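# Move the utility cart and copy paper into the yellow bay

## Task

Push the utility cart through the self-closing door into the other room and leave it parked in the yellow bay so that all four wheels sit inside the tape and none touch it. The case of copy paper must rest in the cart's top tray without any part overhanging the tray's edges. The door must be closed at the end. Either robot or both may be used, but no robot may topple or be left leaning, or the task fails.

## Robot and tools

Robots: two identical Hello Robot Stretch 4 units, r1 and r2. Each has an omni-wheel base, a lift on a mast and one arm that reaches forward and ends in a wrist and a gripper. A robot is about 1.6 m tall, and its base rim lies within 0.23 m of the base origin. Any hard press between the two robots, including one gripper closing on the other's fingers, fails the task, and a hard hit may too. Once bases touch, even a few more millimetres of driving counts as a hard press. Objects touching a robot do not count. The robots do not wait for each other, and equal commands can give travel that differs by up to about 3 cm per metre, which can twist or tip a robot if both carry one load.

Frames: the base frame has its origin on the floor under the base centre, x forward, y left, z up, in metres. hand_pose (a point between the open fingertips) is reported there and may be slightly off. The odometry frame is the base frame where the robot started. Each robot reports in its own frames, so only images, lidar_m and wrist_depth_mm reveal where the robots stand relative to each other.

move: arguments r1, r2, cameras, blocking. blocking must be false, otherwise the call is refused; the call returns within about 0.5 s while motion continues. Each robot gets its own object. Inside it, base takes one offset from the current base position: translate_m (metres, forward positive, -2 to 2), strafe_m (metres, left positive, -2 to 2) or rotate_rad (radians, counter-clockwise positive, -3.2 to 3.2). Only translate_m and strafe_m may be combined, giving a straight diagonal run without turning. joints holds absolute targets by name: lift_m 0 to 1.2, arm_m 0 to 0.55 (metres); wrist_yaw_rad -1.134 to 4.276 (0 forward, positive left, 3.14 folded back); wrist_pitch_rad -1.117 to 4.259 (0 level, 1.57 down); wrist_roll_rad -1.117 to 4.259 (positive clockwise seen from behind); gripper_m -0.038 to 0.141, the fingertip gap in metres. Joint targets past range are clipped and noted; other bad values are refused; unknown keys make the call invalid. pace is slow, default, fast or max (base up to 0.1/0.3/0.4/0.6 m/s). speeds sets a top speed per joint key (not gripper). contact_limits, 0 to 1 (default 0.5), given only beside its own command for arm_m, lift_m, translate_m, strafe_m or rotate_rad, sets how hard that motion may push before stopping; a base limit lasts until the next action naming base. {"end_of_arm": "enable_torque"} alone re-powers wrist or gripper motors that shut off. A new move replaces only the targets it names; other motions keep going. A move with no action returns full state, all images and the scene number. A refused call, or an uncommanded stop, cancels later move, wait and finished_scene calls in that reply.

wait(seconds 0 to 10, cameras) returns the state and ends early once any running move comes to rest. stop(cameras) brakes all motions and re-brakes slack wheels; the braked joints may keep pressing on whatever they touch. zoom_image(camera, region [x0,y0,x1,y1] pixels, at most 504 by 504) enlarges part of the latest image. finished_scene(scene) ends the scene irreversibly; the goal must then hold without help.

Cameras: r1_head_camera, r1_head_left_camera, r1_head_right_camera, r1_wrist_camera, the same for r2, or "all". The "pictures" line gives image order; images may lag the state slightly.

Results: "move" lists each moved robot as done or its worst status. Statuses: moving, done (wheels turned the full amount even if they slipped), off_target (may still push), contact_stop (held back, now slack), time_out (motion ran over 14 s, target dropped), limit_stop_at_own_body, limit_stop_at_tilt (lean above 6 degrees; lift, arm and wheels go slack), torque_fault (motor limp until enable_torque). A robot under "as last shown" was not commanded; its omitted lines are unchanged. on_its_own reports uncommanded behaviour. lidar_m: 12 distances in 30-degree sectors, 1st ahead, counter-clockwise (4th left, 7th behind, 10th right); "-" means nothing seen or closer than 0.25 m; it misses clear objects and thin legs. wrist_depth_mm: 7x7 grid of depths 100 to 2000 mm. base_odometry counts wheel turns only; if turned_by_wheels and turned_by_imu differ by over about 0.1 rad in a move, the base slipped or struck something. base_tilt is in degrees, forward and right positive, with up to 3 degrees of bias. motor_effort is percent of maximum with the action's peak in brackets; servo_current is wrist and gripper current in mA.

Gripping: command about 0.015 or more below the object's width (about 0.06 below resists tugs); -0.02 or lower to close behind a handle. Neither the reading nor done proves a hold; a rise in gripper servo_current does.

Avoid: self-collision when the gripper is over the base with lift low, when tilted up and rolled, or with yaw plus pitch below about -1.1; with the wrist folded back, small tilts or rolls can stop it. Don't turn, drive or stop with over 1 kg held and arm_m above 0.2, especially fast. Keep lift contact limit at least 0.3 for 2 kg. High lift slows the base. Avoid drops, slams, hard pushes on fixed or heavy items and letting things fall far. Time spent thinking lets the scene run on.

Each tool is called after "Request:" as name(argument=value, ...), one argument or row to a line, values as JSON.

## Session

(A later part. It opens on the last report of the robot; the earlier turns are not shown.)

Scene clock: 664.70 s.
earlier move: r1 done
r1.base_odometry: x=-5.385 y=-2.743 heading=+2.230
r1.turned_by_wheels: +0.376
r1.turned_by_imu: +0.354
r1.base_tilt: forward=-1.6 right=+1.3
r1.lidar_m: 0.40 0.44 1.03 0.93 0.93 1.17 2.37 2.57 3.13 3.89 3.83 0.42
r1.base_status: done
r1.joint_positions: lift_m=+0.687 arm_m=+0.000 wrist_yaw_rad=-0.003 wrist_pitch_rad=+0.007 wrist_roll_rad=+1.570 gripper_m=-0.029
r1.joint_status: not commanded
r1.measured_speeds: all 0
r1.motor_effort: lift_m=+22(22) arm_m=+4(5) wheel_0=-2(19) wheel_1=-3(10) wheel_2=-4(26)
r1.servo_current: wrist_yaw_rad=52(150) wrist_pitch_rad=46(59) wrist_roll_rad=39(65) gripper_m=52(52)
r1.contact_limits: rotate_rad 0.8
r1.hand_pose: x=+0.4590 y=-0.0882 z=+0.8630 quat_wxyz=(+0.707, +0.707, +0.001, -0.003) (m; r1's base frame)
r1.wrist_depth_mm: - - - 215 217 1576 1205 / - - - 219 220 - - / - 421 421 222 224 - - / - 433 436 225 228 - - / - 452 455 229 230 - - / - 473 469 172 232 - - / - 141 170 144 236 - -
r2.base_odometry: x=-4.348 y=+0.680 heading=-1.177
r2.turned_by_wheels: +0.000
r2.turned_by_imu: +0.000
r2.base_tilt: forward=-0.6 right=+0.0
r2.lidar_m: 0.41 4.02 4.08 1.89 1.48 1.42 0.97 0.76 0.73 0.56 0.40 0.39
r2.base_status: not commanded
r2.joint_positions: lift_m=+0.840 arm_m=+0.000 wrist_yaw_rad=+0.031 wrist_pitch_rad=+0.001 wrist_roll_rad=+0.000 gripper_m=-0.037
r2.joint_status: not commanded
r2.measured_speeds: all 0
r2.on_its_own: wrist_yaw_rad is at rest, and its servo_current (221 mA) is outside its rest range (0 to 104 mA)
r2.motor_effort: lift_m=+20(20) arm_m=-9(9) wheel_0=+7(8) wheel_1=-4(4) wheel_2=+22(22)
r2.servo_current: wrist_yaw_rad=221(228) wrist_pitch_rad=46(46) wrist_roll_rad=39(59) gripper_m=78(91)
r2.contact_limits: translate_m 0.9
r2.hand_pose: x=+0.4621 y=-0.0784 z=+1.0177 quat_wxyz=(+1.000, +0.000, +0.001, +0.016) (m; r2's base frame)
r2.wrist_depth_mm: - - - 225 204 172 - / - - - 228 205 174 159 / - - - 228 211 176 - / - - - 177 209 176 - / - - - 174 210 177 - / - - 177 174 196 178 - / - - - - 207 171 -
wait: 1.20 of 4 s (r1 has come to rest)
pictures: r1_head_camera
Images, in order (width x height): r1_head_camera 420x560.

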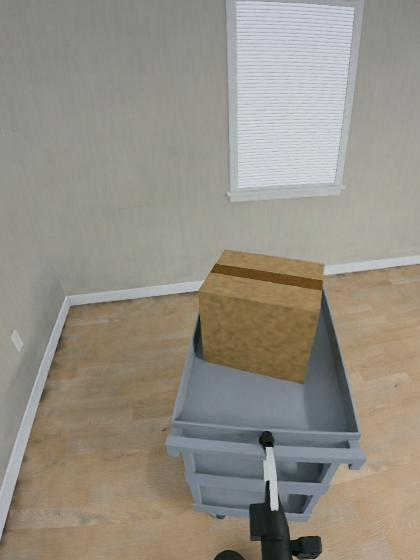

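Request:
move(
  r1={"base":{"translate_m":-0.25,"strafe_m":-0.6},"pace":"slow","contact_limits":{"translate_m":0.8}},
  blocking=false,
)

Request:
wait(
  seconds=8,
)

Request:
move(
  r1={"base":{"rotate_rad":0.5},"pace":"slow","contact_limits":{"rotate_rad":0.8}},
  blocking=false,
)

Request:
wait(
  seconds=4,
  cameras=["r1_head_camera"],
)

Request:
move(
  r1={"base":{"translate_m":-0.25,"strafe_m":-0.6},"pace":"slow","contact_limits":{"translate_m":0.8}},
  blocking=false,
)

Request:
wait(
  seconds=8,
)

Request:
move(
  r1={"base":{"rotate_rad":0.5},"pace":"slow","contact_limits":{"rotate_rad":0.8}},
  blocking=false,
)

Request:
wait(
  seconds=4,
  cameras=["r1_head_camera"],
)

Scene clock: 676.33 s.
move: r1 moving
r1.base_odometry: x=-5.373 y=-2.740 heading=+2.231
r1.turned_by_wheels: +0.001
r1.turned_by_imu: +0.000
r1.base_tilt: forward=-1.6 right=+1.2
r1.lidar_m: 0.39 0.44 1.07 0.94 0.93 1.18 2.40 2.57 3.11 3.89 3.85 0.42
r1.base_status: translate_m moving; strafe_m moving
r1.joint_positions: lift_m=+0.687 arm_m=+0.000 wrist_yaw_rad=+0.001 wrist_pitch_rad=+0.007 wrist_roll_rad=+1.570 gripper_m=-0.029
r1.joint_status: not commanded
r1.measured_speeds: translate_m=-0.018 strafe_m=-0.045 rotate_rad=+0.002 lift_m=+0.000 arm_m=+0.000 wrist_yaw_rad=+0.021 wrist_pitch_rad=+0.000 wrist_roll_rad=+0.000
r1.motor_effort: lift_m=+22(22) arm_m=+1(4) wheel_0=+6(7) wheel_1=-8(9) wheel_2=+6(6)
r1.servo_current: wrist_yaw_rad=39(59) wrist_pitch_rad=52(59) wrist_roll_rad=52(59) gripper_m=52(59)
r1.contact_limits: translate_m 0.8
r1.hand_pose: x=+0.4594 y=-0.0870 z=+0.8630 quat_wxyz=(+0.707, +0.707, +0.003, -0.002) (m; r1's base frame)
r1.wrist_depth_mm: - - - 211 214 1618 - / - - - 158 217 - - / - 418 418 221 221 - - / - 430 439 223 224 - - / - 452 459 227 229 - - / - 477 473 172 231 - - / - 140 163 142 238 539 -
r2.base_odometry: x=-4.348 y=+0.680 heading=-1.177
r2.turned_by_wheels: +0.000
r2.turned_by_imu: +0.000
r2.base_tilt: forward=-0.6 right=+0.0
r2.lidar_m: 0.41 4.01 4.09 1.91 1.46 1.42 0.96 0.74 0.72 0.55 0.42 0.41
r2.base_status: not commanded
r2.joint_positions: lift_m=+0.840 arm_m=+0.000 wrist_yaw_rad=+0.031 wrist_pitch_rad=+0.001 wrist_roll_rad=+0.000 gripper_m=-0.037
r2.joint_status: not commanded
r2.measured_speeds: all 0
r2.motor_effort: lift_m=+20(20) arm_m=-8(9) wheel_0=+7(7) wheel_1=-4(4) wheel_2=+22(22)
r2.servo_current: wrist_yaw_rad=221(221) wrist_pitch_rad=46(46) wrist_roll_rad=52(52) gripper_m=78(85)
r2.contact_limits: translate_m 0.9
r2.hand_pose: x=+0.4621 y=-0.0784 z=+1.0177 quat_wxyz=(+1.000, +0.000, +0.001, +0.016) (m; r2's base frame)
r2.wrist_depth_mm: - - - 225 204 172 - / - - - 227 205 174 158 / - - - 229 211 175 - / - - - 177 209 176 - / - - - 174 210 177 - / - - 177 173 196 179 - / - - - - 206 171 -
pictures: none

Scene clock: 683.60 s.
earlier move: r1 done
r1.base_odometry: x=-4.758 y=-2.573 heading=+2.232
r1.turned_by_wheels: +0.001
r1.turned_by_imu: +0.002
r1.base_tilt: forward=-1.6 right=+1.2
r1.lidar_m: 0.25 0.25 0.53 1.47 1.48 1.82 2.18 2.22 2.73 3.32 4.38 0.60
r1.base_status: done
r1.joint_positions: lift_m=+0.687 arm_m=+0.000 wrist_yaw_rad=+0.017 wrist_pitch_rad=+0.007 wrist_roll_rad=+1.570 gripper_m=-0.029
r1.joint_status: not commanded
r1.measured_speeds: all 0
r1.motor_effort: lift_m=+22(22) arm_m=+4(4) wheel_0=+17(19) wheel_1=+3(10) wheel_2=+5(16)
r1.servo_current: wrist_yaw_rad=98(117) wrist_pitch_rad=52(59) wrist_roll_rad=33(72) gripper_m=52(59)
r1.contact_limits: translate_m 0.8
r1.hand_pose: x=+0.4607 y=-0.0824 z=+0.8630 quat_wxyz=(+0.707, +0.707, +0.009, +0.004) (m; r1's base frame)
r1.wrist_depth_mm: - - - - - 1708 1182 / - - - - - 1661 1229 / - - - - - 1661 1229 / - - - - 397 399 430 / - - - - 325 1708 1255 / - - - 185 246 1756 - / - - 175 - 176 535 -
r2.base_odometry: x=-4.348 y=+0.680 heading=-1.177
r2.turned_by_wheels: +0.000
r2.turned_by_imu: +0.001
r2.base_tilt: forward=-0.6 right=+0.0
r2.lidar_m: 0.38 3.43 3.58 1.89 1.46 1.42 0.96 0.76 0.73 0.58 0.43 0.41
r2.base_status: not commanded
r2.joint_positions: lift_m=+0.840 arm_m=+0.000 wrist_yaw_rad=+0.031 wrist_pitch_rad=+0.001 wrist_roll_rad=+0.000 gripper_m=-0.037
r2.joint_status: not commanded
r2.measured_speeds: all 0
r2.on_its_own: wrist_yaw_rad is at rest, and its servo_current (202 mA) is outside its rest range (0 to 104 mA)
r2.motor_effort: lift_m=+20(20) arm_m=-8(9) wheel_0=+7(8) wheel_1=-4(4) wheel_2=+22(22)
r2.servo_current: wrist_yaw_rad=202(228) wrist_pitch_rad=39(46) wrist_roll_rad=59(59) gripper_m=72(85)
r2.contact_limits: translate_m 0.9
r2.hand_pose: x=+0.4621 y=-0.0784 z=+1.0177 quat_wxyz=(+1.000, +0.000, +0.001, +0.016) (m; r2's base frame)
r2.wrist_depth_mm: - - - 225 204 172 - / - - - 228 205 174 158 / - - - 229 211 175 - / - - - 177 208 176 - / - - - 174 209 177 - / - - 177 174 195 178 - / - - - - 206 171 -
wait: 7.27 of 8 s (r1 has come to rest)
pictures: none

Scene clock: 684.10 s.
move: r1 moving
r1.base_odometry: x=-4.758 y=-2.573 heading=+2.356
r1.turned_by_wheels: +0.124
r1.turned_by_imu: +0.124
r1.base_tilt: forward=-1.6 right=+1.3
r1.lidar_m: 0.25 0.26 1.56 1.47 1.54 2.02 2.16 2.28 3.02 3.30 3.79 0.52
r1.base_status: rotate_rad moving
r1.joint_positions: lift_m=+0.687 arm_m=+0.000 wrist_yaw_rad=+0.003 wrist_pitch_rad=+0.007 wrist_roll_rad=+1.570 gripper_m=-0.029
r1.joint_status: not commanded
r1.measured_speeds: translate_m=+0.001 strafe_m=-0.001 rotate_rad=+0.488 lift_m=+0.000 arm_m=+0.000 wrist_yaw_rad=-0.018 wrist_pitch_rad=+0.000 wrist_roll_rad=+0.000
r1.motor_effort: lift_m=+22(22) arm_m=+2(4) wheel_0=-7(17) wheel_1=-4(4) wheel_2=-5(9)
r1.servo_current: wrist_yaw_rad=39(117) wrist_pitch_rad=46(52) wrist_roll_rad=39(72) gripper_m=46(52)
r1.contact_limits: rotate_rad 0.8
r1.hand_pose: x=+0.4596 y=-0.0866 z=+0.8630 quat_wxyz=(+0.707, +0.707, +0.003, -0.001) (m; r1's base frame)
r1.wrist_depth_mm: - - - - - 1708 1205 / - - - - - 1708 1205 / - - - 345 - 1756 1229 / - - - - 387 389 394 / - - - 258 277 1708 1308 / - - 209 - 227 1661 - / - - 183 - 191 - -
r2.base_odometry: x=-4.348 y=+0.680 heading=-1.177
r2.turned_by_wheels: +0.000
r2.turned_by_imu: +0.000
r2.base_tilt: forward=-0.6 right=+0.0
r2.lidar_m: 0.40 3.46 3.62 1.84 1.45 1.41 0.94 0.73 0.72 0.53 0.39 0.41
r2.base_status: not commanded
r2.joint_positions: lift_m=+0.840 arm_m=+0.000 wrist_yaw_rad=+0.031 wrist_pitch_rad=+0.001 wrist_roll_rad=+0.000 gripper_m=-0.037
r2.joint_status: not commanded
r2.measured_speeds: all 0
r2.motor_effort: lift_m=+20(20) arm_m=-8(8) wheel_0=+7(8) wheel_1=-4(4) wheel_2=+22(22)
r2.servo_current: wrist_yaw_rad=215(215) wrist_pitch_rad=39(46) wrist_roll_rad=39(59) gripper_m=78(85)
r2.contact_limits: translate_m 0.9
r2.hand_pose: x=+0.4621 y=-0.0784 z=+1.0177 quat_wxyz=(+1.000, +0.000, +0.001, +0.016) (m; r2's base frame)
r2.wrist_depth_mm: - - - 226 204 173 - / - - - 228 206 174 158 / - - - 229 211 175 - / - - - 177 208 176 - / - - - 174 209 177 - / - - 177 174 195 178 - / - - - - 206 171 -
pictures: none

Scene clock: 685.50 s.
earlier move: r1 done
r1.base_odometry: x=-4.758 y=-2.573 heading=+2.732
r1.turned_by_wheels: +0.376
r1.turned_by_imu: +0.360
r1.base_tilt: forward=-1.6 right=+1.3
r1.lidar_m: 0.33 0.34 1.46 1.49 1.79 2.18 2.18 2.67 3.33 4.37 2.88 0.45
r1.base_status: done
r1.joint_positions: lift_m=+0.687 arm_m=+0.000 wrist_yaw_rad=+0.003 wrist_pitch_rad=+0.007 wrist_roll_rad=+1.570 gripper_m=-0.029
r1.joint_status: not commanded
r1.measured_speeds: all 0
r1.motor_effort: lift_m=+22(22) arm_m=-4(4) wheel_0=+2(22) wheel_1=-3(8) wheel_2=+1(20)
r1.servo_current: wrist_yaw_rad=52(156) wrist_pitch_rad=46(52) wrist_roll_rad=46(72) gripper_m=46(59)
r1.contact_limits: rotate_rad 0.8
r1.hand_pose: x=+0.4595 y=-0.0867 z=+0.8630 quat_wxyz=(+0.707, +0.707, +0.003, -0.001) (m; r1's base frame)
r1.wrist_depth_mm: - - - 252 - 1661 1205 / - - - - 309 320 324 / - - - - 276 1661 1205 / - - - 258 259 1863 - / - - 442 241 241 - - / - 430 430 183 231 - - / - 418 179 138 214 - -
r2.base_odometry: x=-4.348 y=+0.680 heading=-1.177
r2.turned_by_wheels: +0.000
r2.turned_by_imu: +0.000
r2.base_tilt: forward=-0.6 right=+0.1
r2.lidar_m: 0.40 3.44 3.58 1.90 1.46 1.44 0.97 0.75 0.69 0.54 0.43 0.40
r2.base_status: not commanded
r2.joint_positions: lift_m=+0.840 arm_m=+0.000 wrist_yaw_rad=+0.031 wrist_pitch_rad=+0.001 wrist_roll_rad=+0.000 gripper_m=-0.037
r2.joint_status: not commanded
r2.measured_speeds: all 0
r2.on_its_own: wrist_yaw_rad is at rest, and its servo_current (202 mA) is outside its rest range (0 to 104 mA)
r2.motor_effort: lift_m=+20(20) arm_m=-8(9) wheel_0=+7(8) wheel_1=-3(4) wheel_2=+22(22)
r2.servo_current: wrist_yaw_rad=202(221) wrist_pitch_rad=39(46) wrist_roll_rad=52(59) gripper_m=85(85)
r2.contact_limits: translate_m 0.9
r2.hand_pose: x=+0.4621 y=-0.0784 z=+1.0177 quat_wxyz=(+1.000, +0.000, +0.001, +0.016) (m; r2's base frame)
r2.wrist_depth_mm: - - - 226 203 172 - / - - - 229 205 174 159 / - - - 229 211 175 - / - - - 177 209 176 - / - - - 174 209 177 - / - - 177 174 195 178 - / - - - - 206 171 -
wait: 1.40 of 4 s (r1 has come to rest)
pictures: r1_head_camera
Images, in order (width x height): r1_head_camera 420x560.

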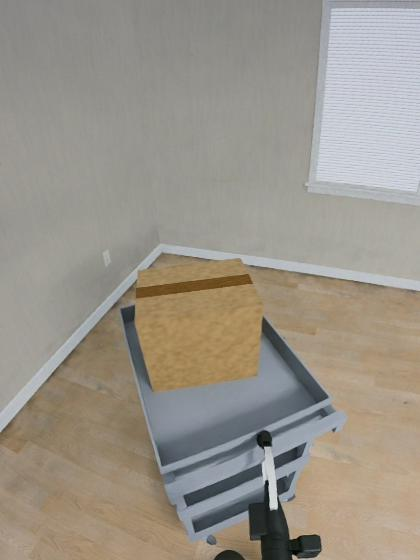

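Scene clock: 686.00 s.
move: r1 moving
r1.base_odometry: x=-4.749 y=-2.564 heading=+2.733
r1.turned_by_wheels: +0.001
r1.turned_by_imu: +0.001
r1.base_tilt: forward=-1.6 right=+1.3
r1.lidar_m: 0.33 0.32 1.49 1.50 1.83 2.17 2.20 2.66 3.31 4.34 2.84 0.46
r1.base_status: translate_m moving; strafe_m moving
r1.joint_positions: lift_m=+0.687 arm_m=+0.000 wrist_yaw_rad=+0.005 wrist_pitch_rad=+0.007 wrist_roll_rad=+1.570 gripper_m=-0.029
r1.joint_status: not commanded
r1.measured_speeds: translate_m=-0.019 strafe_m=-0.044 rotate_rad=+0.002 lift_m=+0.000 arm_m=+0.000 wrist_yaw_rad=+0.027 wrist_pitch_rad=+0.000 wrist_roll_rad=+0.000
r1.motor_effort: lift_m=+22(22) arm_m=-4(4) wheel_0=+7(7) wheel_1=-5(9) wheel_2=+9(9)
r1.servo_current: wrist_yaw_rad=46(72) wrist_pitch_rad=52(52) wrist_roll_rad=52(59) gripper_m=52(52)
r1.contact_limits: translate_m 0.8
r1.hand_pose: x=+0.4597 y=-0.0860 z=+0.8630 quat_wxyz=(+0.707, +0.707, +0.004, -0.001) (m; r1's base frame)
r1.wrist_depth_mm: - - - - - 1576 1138 / - - - - 306 322 399 / - - - - 274 1756 1255 / - - - 258 259 1863 - / - - 442 239 242 - - / - 433 433 177 230 - - / - 418 179 139 216 - -
r2.base_odometry: x=-4.348 y=+0.680 heading=-1.177
r2.turned_by_wheels: +0.000
r2.turned_by_imu: +0.000
r2.base_tilt: forward=-0.6 right=+0.0
r2.lidar_m: 0.40 3.42 3.58 1.89 1.46 1.43 0.94 0.73 0.74 0.56 0.43 0.38
r2.base_status: not commanded
r2.joint_positions: lift_m=+0.840 arm_m=+0.000 wrist_yaw_rad=+0.031 wrist_pitch_rad=+0.001 wrist_roll_rad=+0.000 gripper_m=-0.037
r2.joint_status: not commanded
r2.measured_speeds: all 0
r2.motor_effort: lift_m=+20(20) arm_m=-8(8) wheel_0=+7(7) wheel_1=-4(4) wheel_2=+22(22)
r2.servo_current: wrist_yaw_rad=221(221) wrist_pitch_rad=33(46) wrist_roll_rad=59(59) gripper_m=78(85)
r2.contact_limits: translate_m 0.9
r2.hand_pose: x=+0.4621 y=-0.0784 z=+1.0177 quat_wxyz=(+1.000, +0.000, +0.001, +0.016) (m; r2's base frame)
r2.wrist_depth_mm: - - - 225 204 172 - / - - - 228 204 175 158 / - - - 229 211 176 - / - - - 177 208 176 - / - - - 174 210 178 - / - - 177 173 195 178 - / - - - - 207 171 -
pictures: none

Scene clock: 693.27 s.
earlier move: r1 done
r1.base_odometry: x=-4.290 y=-2.122 heading=+2.733
r1.turned_by_wheels: +0.000
r1.turned_by_imu: -0.001
r1.base_tilt: forward=-1.6 right=+1.2
r1.lidar_m: 0.25 0.26 0.75 2.15 2.42 2.12 2.15 2.60 2.65 3.72 2.92 0.49
r1.base_status: done
r1.joint_positions: lift_m=+0.687 arm_m=+0.000 wrist_yaw_rad=+0.008 wrist_pitch_rad=+0.007 wrist_roll_rad=+1.570 gripper_m=-0.029
r1.joint_status: not commanded
r1.measured_speeds: all 0
r1.motor_effort: lift_m=+22(22) arm_m=+4(4) wheel_0=+7(14) wheel_1=-2(9) wheel_2=+5(13)
r1.servo_current: wrist_yaw_rad=78(78) wrist_pitch_rad=52(59) wrist_roll_rad=52(78) gripper_m=52(59)
r1.contact_limits: translate_m 0.8
r1.hand_pose: x=+0.4599 y=-0.0852 z=+0.8630 quat_wxyz=(+0.707, +0.707, +0.005, +0.000) (m; r1's base frame)
r1.wrist_depth_mm: - - - - - 1756 1205 / - - - - - 1756 1229 / - - - - - 1756 1205 / - - - - 375 382 387 / - - - 258 277 1756 1308 / - - - 184 237 1618 - / - - 176 - 196 - -
r2.base_odometry: x=-4.348 y=+0.680 heading=-1.177
r2.turned_by_wheels: +0.000
r2.turned_by_imu: +0.001
r2.base_tilt: forward=-0.6 right=+0.0
r2.lidar_m: 0.38 2.80 4.09 1.87 1.45 1.42 0.95 0.74 0.70 0.56 0.41 0.42
r2.base_status: not commanded
r2.joint_positions: lift_m=+0.840 arm_m=+0.000 wrist_yaw_rad=+0.031 wrist_pitch_rad=+0.001 wrist_roll_rad=+0.000 gripper_m=-0.037
r2.joint_status: not commanded
r2.measured_speeds: all 0
r2.on_its_own: wrist_yaw_rad is at rest, and its servo_current (221 mA) is outside its rest range (0 to 104 mA)
r2.motor_effort: lift_m=+20(20) arm_m=-8(9) wheel_0=+8(8) wheel_1=-4(4) wheel_2=+22(22)
r2.servo_current: wrist_yaw_rad=221(228) wrist_pitch_rad=46(46) wrist_roll_rad=52(65) gripper_m=78(91)
r2.contact_limits: translate_m 0.9
r2.hand_pose: x=+0.4621 y=-0.0784 z=+1.0177 quat_wxyz=(+1.000, +0.000, +0.001, +0.016) (m; r2's base frame)
r2.wrist_depth_mm: - - - 226 204 172 - / - - - 229 205 174 158 / - - - 229 212 175 - / - - - 177 208 176 - / - - - 174 210 177 - / - - 177 174 196 178 - / - - - - 206 171 -
wait: 7.27 of 8 s (r1 has come to rest)
pictures: none

Scene clock: 693.77 s.
move: r1 moving
r1.base_odometry: x=-4.290 y=-2.122 heading=+2.856
r1.turned_by_wheels: +0.123
r1.turned_by_imu: +0.122
r1.base_tilt: forward=-1.6 right=+1.3
r1.lidar_m: 0.25 0.26 2.10 2.16 2.26 2.12 2.15 2.85 2.67 3.74 2.78 0.51
r1.base_status: rotate_rad moving
r1.joint_positions: lift_m=+0.687 arm_m=+0.000 wrist_yaw_rad=-0.015 wrist_pitch_rad=+0.007 wrist_roll_rad=+1.570 gripper_m=-0.029
r1.joint_status: not commanded
r1.measured_speeds: translate_m=-0.003 strafe_m=-0.001 rotate_rad=+0.483 lift_m=+0.000 arm_m=+0.000 wrist_yaw_rad=-0.091 wrist_pitch_rad=+0.000 wrist_roll_rad=+0.000
r1.motor_effort: lift_m=+22(22) arm_m=+4(4) wheel_0=-15(15) wheel_1=-6(6) wheel_2=-15(15)
r1.servo_current: wrist_yaw_rad=91(91) wrist_pitch_rad=59(59) wrist_roll_rad=26(65) gripper_m=46(59)
r1.contact_limits: rotate_rad 0.8
r1.hand_pose: x=+0.4580 y=-0.0916 z=+0.8630 quat_wxyz=(+0.707, +0.707, -0.003, -0.008) (m; r1's base frame)
r1.wrist_depth_mm: - - - - - 1661 1229 / - - - - - 1756 1205 / - - - - - 1576 1160 / - - - - 370 1537 424 / - - - 257 257 1661 1308 / - - 185 - 179 1618 - / - 397 394 - 193 133 -
r2.base_odometry: x=-4.348 y=+0.680 heading=-1.177
r2.turned_by_wheels: +0.000
r2.turned_by_imu: +0.000
r2.base_tilt: forward=-0.6 right=+0.0
r2.lidar_m: 0.38 2.79 4.08 1.86 1.46 1.43 0.99 0.75 0.72 0.54 0.43 0.40
r2.base_status: not commanded
r2.joint_positions: lift_m=+0.840 arm_m=+0.000 wrist_yaw_rad=+0.031 wrist_pitch_rad=+0.001 wrist_roll_rad=+0.000 gripper_m=-0.037
r2.joint_status: not commanded
r2.measured_speeds: all 0
r2.motor_effort: lift_m=+20(20) arm_m=-8(8) wheel_0=+7(8) wheel_1=-4(4) wheel_2=+22(22)
r2.servo_current: wrist_yaw_rad=221(221) wrist_pitch_rad=33(46) wrist_roll_rad=52(52) gripper_m=78(85)
r2.contact_limits: translate_m 0.9
r2.hand_pose: x=+0.4621 y=-0.0784 z=+1.0177 quat_wxyz=(+1.000, +0.000, +0.001, +0.016) (m; r2's base frame)
r2.wrist_depth_mm: - - - 225 204 172 - / - - - 228 205 174 159 / - - - 229 212 176 - / - - - 177 209 176 - / - - - 174 210 177 - / - - 177 174 196 178 - / - - - - 207 171 -
pictures: none

Scene clock: 694.97 s.
earlier move: r1 done
r1.base_odometry: x=-4.290 y=-2.122 heading=-3.051
r1.turned_by_wheels: +0.377
r1.turned_by_imu: +0.358
r1.base_tilt: forward=-1.6 right=+1.3
r1.lidar_m: 0.35 0.35 2.13 2.49 2.14 2.13 2.50 2.65 3.75 3.04 2.54 0.45
r1.base_status: done
r1.joint_positions: lift_m=+0.687 arm_m=+0.000 wrist_yaw_rad=+0.007 wrist_pitch_rad=+0.007 wrist_roll_rad=+1.570 gripper_m=-0.029
r1.joint_status: not commanded
r1.measured_speeds: all 0
r1.motor_effort: lift_m=+22(22) arm_m=-4(4) wheel_0=+0(22) wheel_1=-2(10) wheel_2=+1(22)
r1.servo_current: wrist_yaw_rad=59(156) wrist_pitch_rad=59(59) wrist_roll_rad=46(65) gripper_m=59(59)
r1.contact_limits: rotate_rad 0.8
r1.hand_pose: x=+0.4599 y=-0.0855 z=+0.8630 quat_wxyz=(+0.707, +0.707, +0.005, +0.000) (m; r1's base frame)
r1.wrist_depth_mm: - - - - 287 293 294 / - - - 265 272 1708 1229 / - - - 262 258 1808 - / - - - 250 251 842 - / - 439 445 181 240 - - / - 436 436 176 231 - - / - 436 178 167 179 - -
r2.base_odometry: x=-4.348 y=+0.680 heading=-1.177
r2.turned_by_wheels: +0.000
r2.turned_by_imu: +0.000
r2.base_tilt: forward=-0.7 right=+0.1
r2.lidar_m: 0.39 2.79 4.08 1.86 1.47 1.44 0.96 0.73 0.71 0.56 0.42 0.42
r2.base_status: not commanded
r2.joint_positions: lift_m=+0.840 arm_m=+0.000 wrist_yaw_rad=+0.031 wrist_pitch_rad=+0.001 wrist_roll_rad=+0.000 gripper_m=-0.037
r2.joint_status: not commanded
r2.measured_speeds: all 0
r2.on_its_own: wrist_yaw_rad is at rest, and its servo_current (221 mA) is outside its rest range (0 to 104 mA)
r2.motor_effort: lift_m=+20(20) arm_m=-8(8) wheel_0=+7(8) wheel_1=-3(4) wheel_2=+22(22)
r2.servo_current: wrist_yaw_rad=221(228) wrist_pitch_rad=39(46) wrist_roll_rad=52(52) gripper_m=78(85)
r2.contact_limits: translate_m 0.9
r2.hand_pose: x=+0.4621 y=-0.0784 z=+1.0177 quat_wxyz=(+1.000, +0.000, +0.001, +0.016) (m; r2's base frame)
r2.wrist_depth_mm: - - - 225 205 172 - / - - - 228 204 175 159 / - - - 229 211 176 - / - - - 177 209 176 - / - - - 174 210 176 - / - - 177 173 196 178 - / - - - - 206 171 -
wait: 1.20 of 4 s (r1 has come to rest)
pictures: r1_head_camera
Images, in order (width x height): r1_head_camera 420x560.

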